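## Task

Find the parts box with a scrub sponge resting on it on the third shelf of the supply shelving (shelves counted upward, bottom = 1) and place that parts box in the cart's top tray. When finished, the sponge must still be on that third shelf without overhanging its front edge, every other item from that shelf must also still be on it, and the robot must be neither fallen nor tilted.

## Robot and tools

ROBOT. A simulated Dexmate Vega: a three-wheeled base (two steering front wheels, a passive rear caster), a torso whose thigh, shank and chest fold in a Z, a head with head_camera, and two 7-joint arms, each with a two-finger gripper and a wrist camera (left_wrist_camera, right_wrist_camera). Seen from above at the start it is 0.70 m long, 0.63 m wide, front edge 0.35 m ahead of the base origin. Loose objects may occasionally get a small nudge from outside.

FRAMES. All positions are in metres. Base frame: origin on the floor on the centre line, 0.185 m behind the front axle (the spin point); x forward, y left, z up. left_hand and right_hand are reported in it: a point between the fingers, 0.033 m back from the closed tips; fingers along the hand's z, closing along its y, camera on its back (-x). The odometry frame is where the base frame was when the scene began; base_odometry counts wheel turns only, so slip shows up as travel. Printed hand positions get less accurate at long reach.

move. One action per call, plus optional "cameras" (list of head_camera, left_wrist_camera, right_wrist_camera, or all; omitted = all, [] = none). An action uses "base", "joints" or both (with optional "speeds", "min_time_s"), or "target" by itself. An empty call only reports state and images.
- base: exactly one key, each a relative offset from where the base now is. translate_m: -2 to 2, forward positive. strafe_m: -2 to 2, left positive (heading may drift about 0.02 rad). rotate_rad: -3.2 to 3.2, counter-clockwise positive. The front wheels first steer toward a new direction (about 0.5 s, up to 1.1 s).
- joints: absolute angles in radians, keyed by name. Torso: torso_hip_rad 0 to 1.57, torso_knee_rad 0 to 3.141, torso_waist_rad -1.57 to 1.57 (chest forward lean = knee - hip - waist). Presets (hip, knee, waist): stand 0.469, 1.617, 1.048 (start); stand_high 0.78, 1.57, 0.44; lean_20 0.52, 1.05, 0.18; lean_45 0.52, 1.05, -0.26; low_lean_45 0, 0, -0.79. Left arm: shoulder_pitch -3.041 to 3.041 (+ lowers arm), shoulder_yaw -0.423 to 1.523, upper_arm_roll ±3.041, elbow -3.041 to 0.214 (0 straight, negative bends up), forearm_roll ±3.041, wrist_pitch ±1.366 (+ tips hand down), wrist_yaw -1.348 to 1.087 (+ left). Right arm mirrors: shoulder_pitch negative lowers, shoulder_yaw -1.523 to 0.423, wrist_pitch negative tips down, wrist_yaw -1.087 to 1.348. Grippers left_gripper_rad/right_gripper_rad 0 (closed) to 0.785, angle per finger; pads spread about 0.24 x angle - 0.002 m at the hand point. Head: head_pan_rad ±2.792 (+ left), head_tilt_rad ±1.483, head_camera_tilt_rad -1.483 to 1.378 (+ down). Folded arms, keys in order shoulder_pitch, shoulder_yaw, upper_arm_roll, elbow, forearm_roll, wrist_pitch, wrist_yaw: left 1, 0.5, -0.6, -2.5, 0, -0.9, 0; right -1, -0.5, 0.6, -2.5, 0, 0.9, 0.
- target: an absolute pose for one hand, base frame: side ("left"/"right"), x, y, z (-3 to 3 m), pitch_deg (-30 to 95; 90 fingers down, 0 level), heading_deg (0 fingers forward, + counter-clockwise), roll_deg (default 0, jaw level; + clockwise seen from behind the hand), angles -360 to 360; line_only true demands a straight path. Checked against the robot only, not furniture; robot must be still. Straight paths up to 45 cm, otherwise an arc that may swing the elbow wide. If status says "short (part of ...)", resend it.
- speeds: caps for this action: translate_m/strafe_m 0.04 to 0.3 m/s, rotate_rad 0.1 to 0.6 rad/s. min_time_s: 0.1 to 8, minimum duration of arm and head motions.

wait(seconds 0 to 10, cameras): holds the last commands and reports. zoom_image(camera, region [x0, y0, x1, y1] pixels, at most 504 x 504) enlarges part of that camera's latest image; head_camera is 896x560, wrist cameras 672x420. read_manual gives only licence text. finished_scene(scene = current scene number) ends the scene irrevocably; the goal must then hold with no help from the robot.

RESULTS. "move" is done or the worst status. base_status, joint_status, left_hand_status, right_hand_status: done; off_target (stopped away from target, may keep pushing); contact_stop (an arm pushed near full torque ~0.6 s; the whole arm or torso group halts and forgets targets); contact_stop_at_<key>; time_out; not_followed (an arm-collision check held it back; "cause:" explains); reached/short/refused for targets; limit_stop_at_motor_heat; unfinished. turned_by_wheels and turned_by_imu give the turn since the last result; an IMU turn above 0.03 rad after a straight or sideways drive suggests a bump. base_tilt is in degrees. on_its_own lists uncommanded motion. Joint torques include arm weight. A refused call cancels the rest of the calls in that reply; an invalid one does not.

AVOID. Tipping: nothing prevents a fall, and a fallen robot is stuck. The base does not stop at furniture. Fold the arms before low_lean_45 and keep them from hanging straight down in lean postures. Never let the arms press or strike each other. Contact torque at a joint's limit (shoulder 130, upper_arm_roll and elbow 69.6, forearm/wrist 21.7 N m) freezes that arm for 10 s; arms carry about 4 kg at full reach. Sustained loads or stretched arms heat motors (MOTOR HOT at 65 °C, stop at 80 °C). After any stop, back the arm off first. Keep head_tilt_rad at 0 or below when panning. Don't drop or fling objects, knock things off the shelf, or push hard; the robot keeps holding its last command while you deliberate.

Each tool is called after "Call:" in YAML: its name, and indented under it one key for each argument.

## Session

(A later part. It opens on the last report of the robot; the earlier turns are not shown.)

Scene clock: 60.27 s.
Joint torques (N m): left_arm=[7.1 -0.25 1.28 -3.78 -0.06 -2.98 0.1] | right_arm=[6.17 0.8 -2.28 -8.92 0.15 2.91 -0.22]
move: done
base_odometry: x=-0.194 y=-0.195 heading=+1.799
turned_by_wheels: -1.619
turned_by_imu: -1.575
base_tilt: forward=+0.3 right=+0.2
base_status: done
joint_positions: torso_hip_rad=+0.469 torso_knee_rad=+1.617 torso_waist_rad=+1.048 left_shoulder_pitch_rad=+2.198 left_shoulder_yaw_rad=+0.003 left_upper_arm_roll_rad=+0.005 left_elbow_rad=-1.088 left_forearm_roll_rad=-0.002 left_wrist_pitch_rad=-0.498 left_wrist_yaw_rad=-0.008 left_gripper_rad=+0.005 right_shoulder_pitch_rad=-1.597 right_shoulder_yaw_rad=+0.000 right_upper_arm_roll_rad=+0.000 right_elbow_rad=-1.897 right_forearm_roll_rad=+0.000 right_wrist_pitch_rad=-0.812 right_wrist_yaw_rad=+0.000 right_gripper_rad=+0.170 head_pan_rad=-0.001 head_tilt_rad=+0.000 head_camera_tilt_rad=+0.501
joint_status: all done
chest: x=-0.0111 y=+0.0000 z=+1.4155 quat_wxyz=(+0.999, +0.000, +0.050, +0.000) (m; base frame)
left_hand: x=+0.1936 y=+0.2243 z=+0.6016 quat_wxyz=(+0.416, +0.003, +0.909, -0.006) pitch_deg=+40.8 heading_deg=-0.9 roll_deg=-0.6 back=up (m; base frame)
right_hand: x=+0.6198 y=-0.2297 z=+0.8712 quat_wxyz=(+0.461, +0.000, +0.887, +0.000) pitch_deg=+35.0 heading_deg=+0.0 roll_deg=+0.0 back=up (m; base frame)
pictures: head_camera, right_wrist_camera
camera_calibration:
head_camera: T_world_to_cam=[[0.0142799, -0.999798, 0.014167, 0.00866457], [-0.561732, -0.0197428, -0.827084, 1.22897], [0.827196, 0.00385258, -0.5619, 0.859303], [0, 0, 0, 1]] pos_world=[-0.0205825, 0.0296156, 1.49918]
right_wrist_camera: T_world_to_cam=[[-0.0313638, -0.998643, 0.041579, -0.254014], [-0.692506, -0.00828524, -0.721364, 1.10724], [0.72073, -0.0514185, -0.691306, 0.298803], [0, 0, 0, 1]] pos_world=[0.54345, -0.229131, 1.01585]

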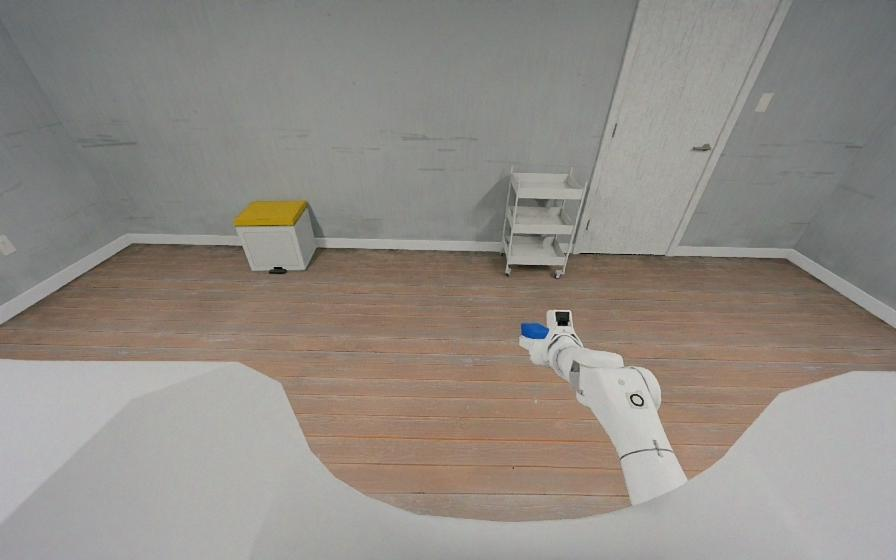

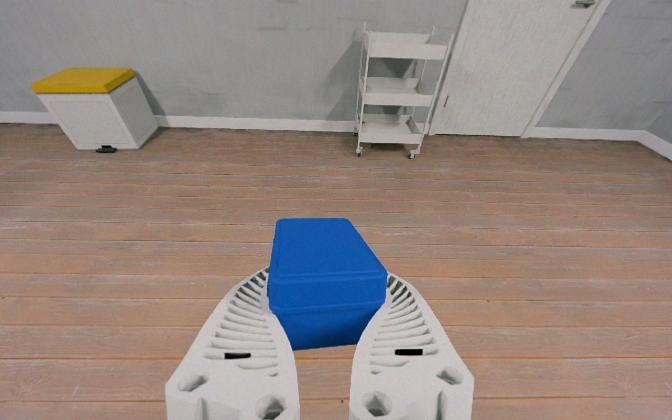

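Call:
move:
  base: {"strafe_m": -0.42}
  joints: {"head_camera_tilt_rad": 0.75}
  cameras: []

Call:
move:
  base: {"translate_m": 1.5}
  cameras: ["head_camera", "right_wrist_camera"]

Scene clock: 64.33 s.
Joint torques (N m): left_arm=[6.71 0.28 1.35 -3.85 -0.02 -2.75 0.21] | right_arm=[5.27 0.58 -1.15 -9.57 -0.07 3.17 -0.48]
move: done
base_odometry: x=+0.215 y=-0.102 heading=+1.797
turned_by_wheels: -0.003
turned_by_imu: -0.004
base_tilt: forward=+0.1 right=+0.3
base_status: done
joint_positions: torso_hip_rad=+0.469 torso_knee_rad=+1.617 torso_waist_rad=+1.048 left_shoulder_pitch_rad=+2.198 left_shoulder_yaw_rad=+0.003 left_upper_arm_roll_rad=+0.005 left_elbow_rad=-1.088 left_forearm_roll_rad=-0.002 left_wrist_pitch_rad=-0.498 left_wrist_yaw_rad=-0.008 left_gripper_rad=+0.005 right_shoulder_pitch_rad=-1.598 right_shoulder_yaw_rad=+0.000 right_upper_arm_roll_rad=+0.000 right_elbow_rad=-1.897 right_forearm_roll_rad=+0.000 right_wrist_pitch_rad=-0.810 right_wrist_yaw_rad=+0.000 right_gripper_rad=+0.170 head_pan_rad=-0.001 head_tilt_rad=+0.000 head_camera_tilt_rad=+0.749
joint_status: all done
chest: x=-0.0111 y=+0.0000 z=+1.4155 quat_wxyz=(+0.999, +0.000, +0.050, +0.000) (m; base frame)
left_hand: x=+0.1936 y=+0.2243 z=+0.6016 quat_wxyz=(+0.416, +0.003, +0.909, -0.006) pitch_deg=+40.8 heading_deg=-0.9 roll_deg=-0.6 back=up (m; base frame)
right_hand: x=+0.6195 y=-0.2297 z=+0.8708 quat_wxyz=(+0.461, +0.000, +0.887, +0.000) pitch_deg=+35.0 heading_deg=+0.0 roll_deg=+0.0 back=up (m; base frame)
pictures: none
No camera images: "cameras" was empty.

Scene clock: 71.47 s.
Joint torques (N m): left_arm=[7.38 0.14 0.91 -4.8 0.01 -2.6 0.04] | right_arm=[6.05 -0.33 -1.81 -10.33 -0.4 3.62 -0.06]
move: done
base_odometry: x=-0.120 y=+1.361 heading=+1.798
turned_by_wheels: +0.001
turned_by_imu: -0.004
base_tilt: forward=+0.2 right=+0.3
base_status: done
joint_positions: torso_hip_rad=+0.469 torso_knee_rad=+1.617 torso_waist_rad=+1.048 left_shoulder_pitch_rad=+2.198 left_shoulder_yaw_rad=+0.003 left_upper_arm_roll_rad=+0.005 left_elbow_rad=-1.088 left_forearm_roll_rad=-0.002 left_wrist_pitch_rad=-0.498 left_wrist_yaw_rad=-0.008 left_gripper_rad=+0.005 right_shoulder_pitch_rad=-1.598 right_shoulder_yaw_rad=+0.000 right_upper_arm_roll_rad=+0.000 right_elbow_rad=-1.897 right_forearm_roll_rad=+0.000 right_wrist_pitch_rad=-0.810 right_wrist_yaw_rad=+0.000 right_gripper_rad=+0.170 head_pan_rad=-0.001 head_tilt_rad=+0.000 head_camera_tilt_rad=+0.749
joint_status: not commanded
chest: x=-0.0110 y=+0.0000 z=+1.4155 quat_wxyz=(+0.999, +0.000, +0.050, +0.000) (m; base frame)
left_hand: x=+0.1936 y=+0.2243 z=+0.6016 quat_wxyz=(+0.416, +0.003, +0.909, -0.006) pitch_deg=+40.8 heading_deg=-0.9 roll_deg=-0.6 back=up (m; base frame)
right_hand: x=+0.6196 y=-0.2297 z=+0.8707 quat_wxyz=(+0.461, +0.000, +0.887, +0.000) pitch_deg=+35.1 heading_deg=+0.0 roll_deg=+0.0 back=up (m; base frame)
pictures: head_camera, right_wrist_camera
camera_calibration:
head_camera: T_world_to_cam=[[0.0173841, -0.999799, 0.00999928, 0.0150821], [-0.748033, -0.0196411, -0.663371, 0.971781], [0.663434, 0.00405231, -0.748224, 1.12264], [0, 0, 0, 1]] pos_world=[-0.0181364, 0.0296166, 1.48449]
right_wrist_camera: T_world_to_cam=[[-0.0317099, -0.998629, 0.0416485, -0.253878], [-0.692755, -0.00807778, -0.721128, 1.10669], [0.720476, -0.0517191, -0.691549, 0.298916], [0, 0, 0, 1]] pos_world=[0.54325, -0.229131, 1.01535]

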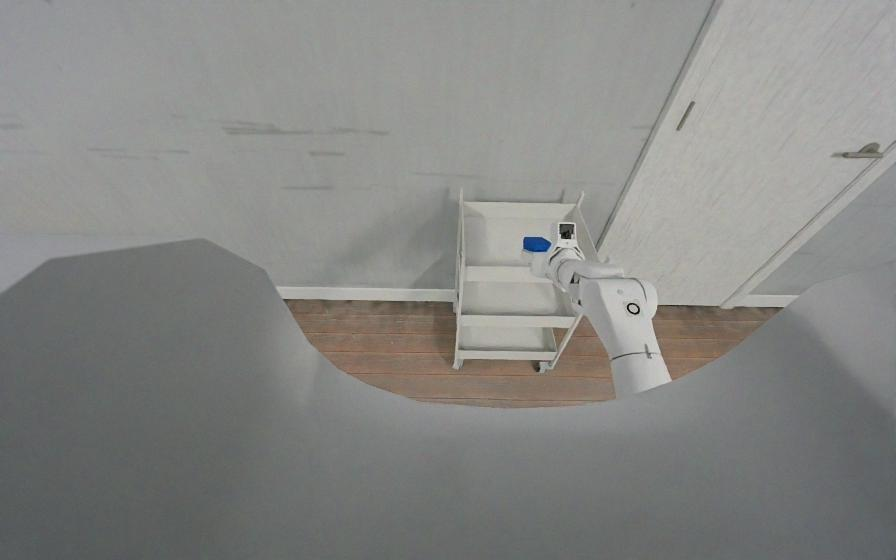

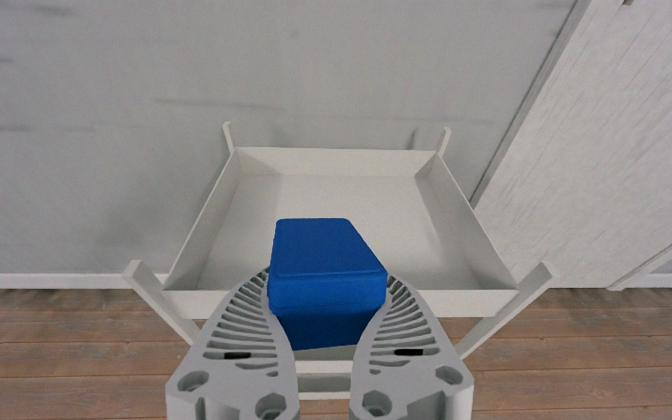

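Call:
move:
  base: {"translate_m": 0.255}
  cameras: []

Call:
move:
  target: {"side": "right", "x": 0.62, "y": -0.235, "z": 0.715, "pitch_deg": 34, "heading_deg": 0}
  cameras: ["right_wrist_camera"]

Call:
move:
  target: {"side": "right", "x": 0.62, "y": -0.235, "z": 0.703, "pitch_deg": 34, "heading_deg": 0}
  cameras: ["right_wrist_camera"]

Scene clock: 74.60 s.
Joint torques (N m): left_arm=[6.95 1.68 1.23 -3.45 -0.01 -3.08 0.08] | right_arm=[6.95 1.57 -1.86 -9.18 0.22 3.32 -0.14]
move: done
base_odometry: x=-0.177 y=+1.609 heading=+1.798
turned_by_wheels: +0.001
turned_by_imu: +0.001
base_tilt: forward=+0.1 right=+0.4
base_status: done
joint_positions: torso_hip_rad=+0.469 torso_knee_rad=+1.617 torso_waist_rad=+1.048 left_shoulder_pitch_rad=+2.198 left_shoulder_yaw_rad=+0.003 left_upper_arm_roll_rad=+0.005 left_elbow_rad=-1.088 left_forearm_roll_rad=-0.002 left_wrist_pitch_rad=-0.498 left_wrist_yaw_rad=-0.008 left_gripper_rad=+0.005 right_shoulder_pitch_rad=-1.598 right_shoulder_yaw_rad=+0.000 right_upper_arm_roll_rad=+0.000 right_elbow_rad=-1.897 right_forearm_roll_rad=+0.000 right_wrist_pitch_rad=-0.810 right_wrist_yaw_rad=+0.000 right_gripper_rad=+0.170 head_pan_rad=+0.000 head_tilt_rad=+0.000 head_camera_tilt_rad=+0.749
joint_status: not commanded
chest: x=-0.0109 y=+0.0000 z=+1.4155 quat_wxyz=(+0.999, +0.000, +0.050, +0.000) (m; base frame)
left_hand: x=+0.1936 y=+0.2243 z=+0.6016 quat_wxyz=(+0.416, +0.003, +0.909, -0.006) pitch_deg=+40.8 heading_deg=-0.9 roll_deg=-0.6 back=up (m; base frame)
right_hand: x=+0.6196 y=-0.2297 z=+0.8706 quat_wxyz=(+0.461, +0.000, +0.887, +0.000) pitch_deg=+35.1 heading_deg=+0.0 roll_deg=+0.0 back=up (m; base frame)
pictures: none
No camera images: "cameras" was empty.

Scene clock: 78.97 s.
Joint torques (N m): left_arm=[7.43 0.24 1.21 -4.43 0 -3.54 -0.08] | right_arm=[16.64 -2.51 3.6 -7.8 0.09 3.34 0.35]
move: done
base_odometry: x=-0.177 y=+1.609 heading=+1.798
turned_by_wheels: +0.000
turned_by_imu: +0.001
base_tilt: forward=+0.2 right=+0.4
base_status: not commanded
joint_positions: torso_hip_rad=+0.469 torso_knee_rad=+1.617 torso_waist_rad=+1.048 left_shoulder_pitch_rad=+2.198 left_shoulder_yaw_rad=+0.003 left_upper_arm_roll_rad=+0.005 left_elbow_rad=-1.088 left_forearm_roll_rad=-0.002 left_wrist_pitch_rad=-0.498 left_wrist_yaw_rad=-0.008 left_gripper_rad=+0.005 right_shoulder_pitch_rad=-1.465 right_shoulder_yaw_rad=-0.007 right_upper_arm_roll_rad=+0.006 right_elbow_rad=-1.118 right_forearm_roll_rad=+0.002 right_wrist_pitch_rad=-0.147 right_wrist_yaw_rad=+0.009 right_gripper_rad=+0.170 head_pan_rad=+0.000 head_tilt_rad=+0.000 head_camera_tilt_rad=+0.749
joint_status: not commanded
chest: x=-0.0109 y=+0.0000 z=+1.4155 quat_wxyz=(+0.999, +0.000, +0.050, +0.000) (m; base frame)
left_hand: x=+0.1936 y=+0.2243 z=+0.6016 quat_wxyz=(+0.416, +0.003, +0.909, -0.006) pitch_deg=+40.8 heading_deg=-0.9 roll_deg=-0.6 back=up (m; base frame)
right_hand: x=+0.6197 y=-0.2347 z=+0.7153 quat_wxyz=(+0.469, +0.000, +0.883, +0.000) pitch_deg=+34.1 heading_deg=+0.0 roll_deg=+0.0 back=up (m; base frame)
right_hand_status: reached (straight line, planned for 2.8 s): 1 mm and 0.1 deg off.
pictures: right_wrist_camera
camera_calibration:
right_wrist_camera: T_world_to_cam=[[-0.031926, -0.998647, 0.0410486, -0.251891], [-0.680189, -0.00838378, -0.732989, 0.99534], [0.732341, -0.0513222, -0.679001, 0.174846], [0, 0, 0, 1]] pos_world=[0.54093, -0.234232, 0.858633]

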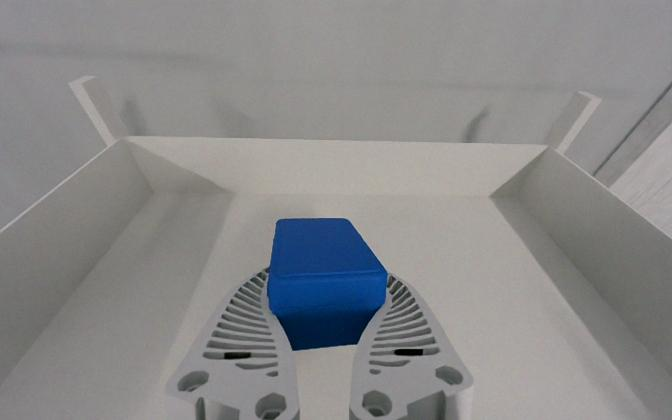

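Scene clock: 80.80 s.
Joint torques (N m): left_arm=[7.75 0.7 1.16 -4.31 -0.09 -2.68 0] | right_arm=[17.35 -1.82 2.63 -7.81 -0.02 2.99 0.12]
move: done
base_odometry: x=-0.177 y=+1.609 heading=+1.798
turned_by_wheels: +0.000
turned_by_imu: +0.000
base_tilt: forward=+0.2 right=+0.3
base_status: not commanded
joint_positions: torso_hip_rad=+0.469 torso_knee_rad=+1.617 torso_waist_rad=+1.048 left_shoulder_pitch_rad=+2.198 left_shoulder_yaw_rad=+0.003 left_upper_arm_roll_rad=+0.005 left_elbow_rad=-1.088 left_forearm_roll_rad=-0.002 left_wrist_pitch_rad=-0.498 left_wrist_yaw_rad=-0.008 left_gripper_rad=+0.005 right_shoulder_pitch_rad=-1.433 right_shoulder_yaw_rad=-0.007 right_upper_arm_roll_rad=+0.006 right_elbow_rad=-1.020 right_forearm_roll_rad=+0.002 right_wrist_pitch_rad=-0.082 right_wrist_yaw_rad=+0.009 right_gripper_rad=+0.170 head_pan_rad=+0.000 head_tilt_rad=+0.000 head_camera_tilt_rad=+0.749
joint_status: not commanded
chest: x=-0.0109 y=+0.0000 z=+1.4155 quat_wxyz=(+0.999, +0.000, +0.050, +0.000) (m; base frame)
left_hand: x=+0.1936 y=+0.2243 z=+0.6016 quat_wxyz=(+0.416, +0.003, +0.909, -0.006) pitch_deg=+40.8 heading_deg=-0.9 roll_deg=-0.6 back=up (m; base frame)
right_hand: x=+0.6196 y=-0.2349 z=+0.7032 quat_wxyz=(+0.469, +0.000, +0.883, +0.000) pitch_deg=+34.1 heading_deg=+0.0 roll_deg=+0.0 back=up (m; base frame)
right_hand_status: reached (straight line, planned for 0.7 s): 0 mm and 0.1 deg off.
pictures: right_wrist_camera
camera_calibration:
right_wrist_camera: T_world_to_cam=[[-0.0321365, -0.998644, 0.0409653, -0.251412], [-0.68008, -0.0081871, -0.733093, 0.986475], [0.732434, -0.0514187, -0.678894, 0.16653], [0, 0, 0, 1]] pos_world=[0.54083, -0.234431, 0.846533]

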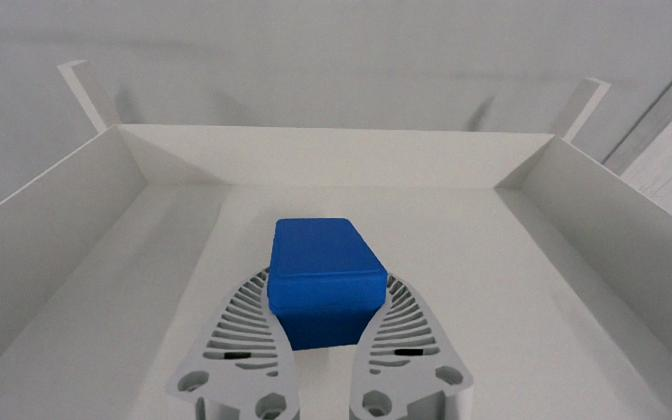

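Call:
move:
  target: {"side": "right", "x": 0.62, "y": -0.235, "z": 0.696, "pitch_deg": 34, "heading_deg": 0}
  cameras: ["right_wrist_camera"]

Call:
move:
  target: {"side": "right", "x": 0.62, "y": -0.235, "z": 0.690, "pitch_deg": 34, "heading_deg": 0}
  cameras: ["right_wrist_camera"]

Scene clock: 82.67 s.
Joint torques (N m): left_arm=[7.11 -0.17 1.13 -4.08 -0.06 -2.4 -0.06] | right_arm=[16.63 -0.77 0.22 -5.12 0.07 3.74 0.41]
move: done
base_odometry: x=-0.177 y=+1.609 heading=+1.798
turned_by_wheels: +0.000
turned_by_imu: +0.000
base_tilt: forward=+0.2 right=+0.3
base_status: not commanded
joint_positions: torso_hip_rad=+0.469 torso_knee_rad=+1.617 torso_waist_rad=+1.048 left_shoulder_pitch_rad=+2.198 left_shoulder_yaw_rad=+0.003 left_upper_arm_roll_rad=+0.005 left_elbow_rad=-1.088 left_forearm_roll_rad=-0.002 left_wrist_pitch_rad=-0.498 left_wrist_yaw_rad=-0.008 left_gripper_rad=+0.005 right_shoulder_pitch_rad=-1.410 right_shoulder_yaw_rad=-0.007 right_upper_arm_roll_rad=+0.006 right_elbow_rad=-0.956 right_forearm_roll_rad=+0.002 right_wrist_pitch_rad=-0.040 right_wrist_yaw_rad=+0.009 right_gripper_rad=+0.170 head_pan_rad=+0.000 head_tilt_rad=+0.000 head_camera_tilt_rad=+0.749
joint_status: not commanded
chest: x=-0.0109 y=+0.0000 z=+1.4155 quat_wxyz=(+0.999, +0.000, +0.050, +0.000) (m; base frame)
left_hand: x=+0.1936 y=+0.2243 z=+0.6016 quat_wxyz=(+0.416, +0.003, +0.909, -0.006) pitch_deg=+40.8 heading_deg=-0.9 roll_deg=-0.6 back=up (m; base frame)
right_hand: x=+0.6197 y=-0.2350 z=+0.6963 quat_wxyz=(+0.469, +0.000, +0.883, +0.000) pitch_deg=+34.0 heading_deg=+0.0 roll_deg=+0.0 back=up (m; base frame)
right_hand_status: reached (straight line, planned for 0.5 s): 0 mm and 0.0 deg off.
pictures: right_wrist_camera
camera_calibration:
right_wrist_camera: T_world_to_cam=[[-0.0322911, -0.998639, 0.0409503, -0.251027], [-0.679918, -0.00808221, -0.733243, 0.981407], [0.732576, -0.0515201, -0.678732, 0.161541], [0, 0, 0, 1]] pos_world=[0.54083, -0.234431, 0.839533]

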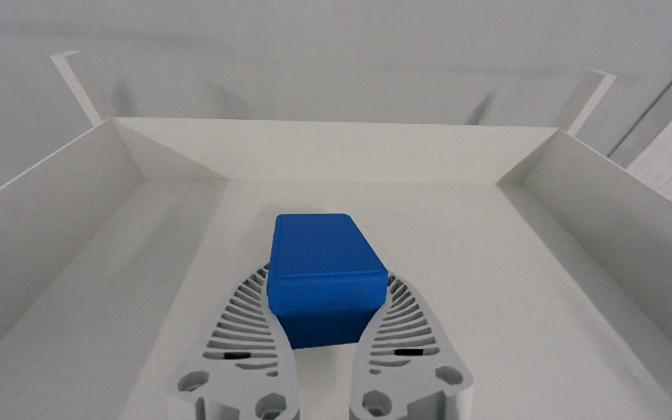

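Scene clock: 84.23 s.
Joint torques (N m): left_arm=[6.75 0.21 1.2 -4.32 -0.08 -2.8 0.1] | right_arm=[17.67 -0.03 -0.95 -3.65 -0.03 0.65 0.17]
move: done
base_odometry: x=-0.177 y=+1.609 heading=+1.798
turned_by_wheels: +0.000
turned_by_imu: +0.000
base_tilt: forward=+0.1 right=+0.2
base_status: not commanded
joint_positions: torso_hip_rad=+0.469 torso_knee_rad=+1.617 torso_waist_rad=+1.048 left_shoulder_pitch_rad=+2.198 left_shoulder_yaw_rad=+0.003 left_upper_arm_roll_rad=+0.005 left_elbow_rad=-1.088 left_forearm_roll_rad=-0.002 left_wrist_pitch_rad=-0.498 left_wrist_yaw_rad=-0.008 left_gripper_rad=+0.005 right_shoulder_pitch_rad=-1.387 right_shoulder_yaw_rad=-0.007 right_upper_arm_roll_rad=+0.006 right_elbow_rad=-0.895 right_forearm_roll_rad=+0.002 right_wrist_pitch_rad=-0.001 right_wrist_yaw_rad=+0.009 right_gripper_rad=+0.170 head_pan_rad=+0.000 head_tilt_rad=+0.000 head_camera_tilt_rad=+0.749
joint_status: not commanded
chest: x=-0.0111 y=+0.0000 z=+1.4155 quat_wxyz=(+0.999, +0.000, +0.050, +0.000) (m; base frame)
left_hand: x=+0.1935 y=+0.2243 z=+0.6017 quat_wxyz=(+0.416, +0.003, +0.909, -0.006) pitch_deg=+40.8 heading_deg=-0.9 roll_deg=-0.6 back=up (m; base frame)
right_hand: x=+0.6198 y=-0.2350 z=+0.6906 quat_wxyz=(+0.470, +0.000, +0.883, +0.000) pitch_deg=+34.0 heading_deg=+0.0 roll_deg=+0.0 back=up (m; base frame)
right_hand_status: reached (straight line, planned for 0.5 s): 1 mm and 0.0 deg off.
pictures: right_wrist_camera
camera_calibration:
right_wrist_camera: T_world_to_cam=[[-0.0324653, -0.998635, 0.0409134, -0.250765], [-0.679293, -0.00798068, -0.733824, 0.977463], [0.733148, -0.051616, -0.678107, 0.156741], [0, 0, 0, 1]] pos_world=[0.540929, -0.234531, 0.833832]

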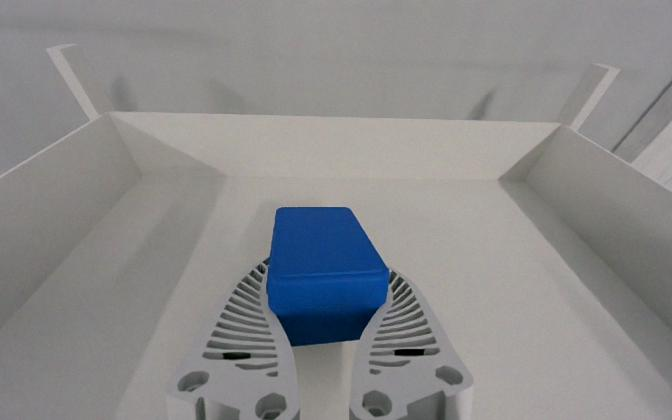

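Call:
move:
  target: {"side": "right", "x": 0.62, "y": -0.235, "z": 0.683, "pitch_deg": 33, "heading_deg": 0}
  cameras: ["right_wrist_camera"]

Call:
move:
  joints: {"right_gripper_rad": 0.45}
  cameras: []

Call:
move:
  target: {"side": "right", "x": 0.60, "y": -0.235, "z": 0.80, "pitch_deg": 32, "heading_deg": 0}
  cameras: ["right_wrist_camera"]

Scene clock: 86.57 s.
Joint torques (N m): left_arm=[7.58 -0.14 1.24 -3.99 -0.03 -2.86 0.09] | right_arm=[17.2 0.46 0.1 -1.7 -0.03 -0.15 -0.1]
move: done
base_odometry: x=-0.177 y=+1.609 heading=+1.798
turned_by_wheels: +0.000
turned_by_imu: +0.001
base_tilt: forward=+0.2 right=+0.3
base_status: not commanded
joint_positions: torso_hip_rad=+0.469 torso_knee_rad=+1.617 torso_waist_rad=+1.048 left_shoulder_pitch_rad=+2.198 left_shoulder_yaw_rad=+0.003 left_upper_arm_roll_rad=+0.005 left_elbow_rad=-1.088 left_forearm_roll_rad=-0.002 left_wrist_pitch_rad=-0.498 left_wrist_yaw_rad=-0.008 left_gripper_rad=+0.005 right_shoulder_pitch_rad=-1.344 right_shoulder_yaw_rad=-0.007 right_upper_arm_roll_rad=+0.006 right_elbow_rad=-0.763 right_forearm_roll_rad=+0.002 right_wrist_pitch_rad=+0.105 right_wrist_yaw_rad=+0.009 right_gripper_rad=+0.170 head_pan_rad=+0.000 head_tilt_rad=+0.000 head_camera_tilt_rad=+0.749
joint_status: not commanded
chest: x=-0.0113 y=+0.0000 z=+1.4155 quat_wxyz=(+0.999, +0.000, +0.050, +0.000) (m; base frame)
left_hand: x=+0.1935 y=+0.2243 z=+0.6017 quat_wxyz=(+0.416, +0.003, +0.909, -0.006) pitch_deg=+40.8 heading_deg=-0.9 roll_deg=-0.6 back=up (m; base frame)
right_hand: x=+0.6200 y=-0.2350 z=+0.6836 quat_wxyz=(+0.477, +0.000, +0.879, +0.000) pitch_deg=+33.0 heading_deg=+0.0 roll_deg=+0.0 back=up (m; base frame)
right_hand_status: reached (straight line, planned for 0.8 s): 1 mm and 0.0 deg off.
pictures: right_wrist_camera
camera_calibration:
right_wrist_camera: T_world_to_cam=[[-0.0330915, -0.99864, 0.0402805, -0.249637], [-0.666541, -0.0079801, -0.745426, 0.972418], [0.744733, -0.0515159, -0.665371, 0.136003], [0, 0, 0, 1]] pos_world=[0.53861, -0.234531, 0.825413]

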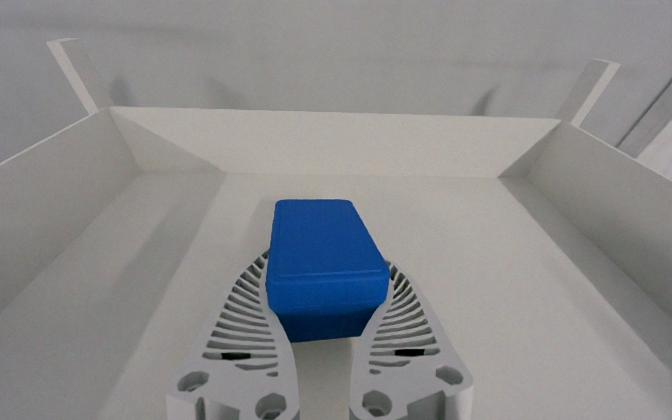

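Scene clock: 87.37 s.
Joint torques (N m): left_arm=[6.73 0.11 1.14 -3.65 -0.16 -3.31 0.09] | right_arm=[12.48 -1.04 -0.6 -1.52 -0.03 0 -0.3]
move: done
base_odometry: x=-0.177 y=+1.609 heading=+1.798
turned_by_wheels: +0.000
turned_by_imu: +0.000
base_tilt: forward=+0.2 right=+0.3
base_status: not commanded
joint_positions: torso_hip_rad=+0.469 torso_knee_rad=+1.617 torso_waist_rad=+1.048 left_shoulder_pitch_rad=+2.198 left_shoulder_yaw_rad=+0.003 left_upper_arm_roll_rad=+0.005 left_elbow_rad=-1.088 left_forearm_roll_rad=-0.002 left_wrist_pitch_rad=-0.498 left_wrist_yaw_rad=-0.008 left_gripper_rad=+0.005 right_shoulder_pitch_rad=-1.342 right_shoulder_yaw_rad=-0.007 right_upper_arm_roll_rad=+0.006 right_elbow_rad=-0.759 right_forearm_roll_rad=+0.002 right_wrist_pitch_rad=+0.108 right_wrist_yaw_rad=+0.009 right_gripper_rad=+0.450 head_pan_rad=+0.000 head_tilt_rad=+0.000 head_camera_tilt_rad=+0.749
joint_status: all done
chest: x=-0.0113 y=+0.0000 z=+1.4155 quat_wxyz=(+0.999, +0.000, +0.050, +0.000) (m; base frame)
left_hand: x=+0.1935 y=+0.2243 z=+0.6017 quat_wxyz=(+0.416, +0.003, +0.909, -0.006) pitch_deg=+40.8 heading_deg=-0.9 roll_deg=-0.6 back=up (m; base frame)
right_hand: x=+0.6201 y=-0.2350 z=+0.6835 quat_wxyz=(+0.477, +0.000, +0.879, +0.000) pitch_deg=+33.0 heading_deg=+0.0 roll_deg=+0.0 back=up (m; base frame)
pictures: none
No camera images: "cameras" was empty.

Scene clock: 92.00 s.
Joint torques (N m): left_arm=[7.41 0.11 1.45 -4.65 -0.09 -3.01 -0.03] | right_arm=[5.76 -1.85 3.57 -13.3 -0.07 2.65 -0.33]
move: done
base_odometry: x=-0.177 y=+1.609 heading=+1.798
turned_by_wheels: +0.000
turned_by_imu: +0.001
base_tilt: forward=+0.1 right=+0.3
base_status: not commanded
joint_positions: torso_hip_rad=+0.469 torso_knee_rad=+1.617 torso_waist_rad=+1.048 left_shoulder_pitch_rad=+2.198 left_shoulder_yaw_rad=+0.003 left_upper_arm_roll_rad=+0.005 left_elbow_rad=-1.088 left_forearm_roll_rad=-0.002 left_wrist_pitch_rad=-0.498 left_wrist_yaw_rad=-0.008 left_gripper_rad=+0.005 right_shoulder_pitch_rad=-1.663 right_shoulder_yaw_rad=-0.007 right_upper_arm_roll_rad=+0.008 right_elbow_rad=-1.630 right_forearm_roll_rad=+0.004 right_wrist_pitch_rad=-0.427 right_wrist_yaw_rad=+0.009 right_gripper_rad=+0.450 head_pan_rad=+0.000 head_tilt_rad=+0.000 head_camera_tilt_rad=+0.749
joint_status: not commanded
chest: x=-0.0112 y=+0.0000 z=+1.4155 quat_wxyz=(+0.999, +0.000, +0.050, +0.000) (m; base frame)
left_hand: x=+0.1935 y=+0.2243 z=+0.6017 quat_wxyz=(+0.416, +0.003, +0.909, -0.006) pitch_deg=+40.8 heading_deg=-0.9 roll_deg=-0.6 back=up (m; base frame)
right_hand: x=+0.6001 y=-0.2347 z=+0.7985 quat_wxyz=(+0.484, +0.000, +0.875, +0.000) pitch_deg=+32.1 heading_deg=+0.0 roll_deg=+0.0 back=up (m; base frame)
right_hand_status: reached (straight line, planned for 3.1 s): 2 mm and 0.1 deg off.
pictures: right_wrist_camera
camera_calibration:
right_wrist_camera: T_world_to_cam=[[-0.0331897, -0.998657, 0.0397818, -0.254133], [-0.654122, -0.00838985, -0.756342, 1.04602], [0.75566, -0.0511249, -0.652965, 0.210939], [0, 0, 0, 1]] pos_world=[0.516392, -0.234232, 0.938995]

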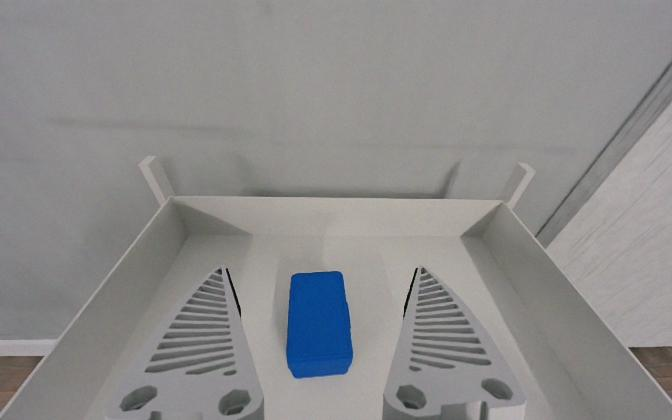

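Call:
finished_scene:
  scene: 3

The scene is finished: the task was done.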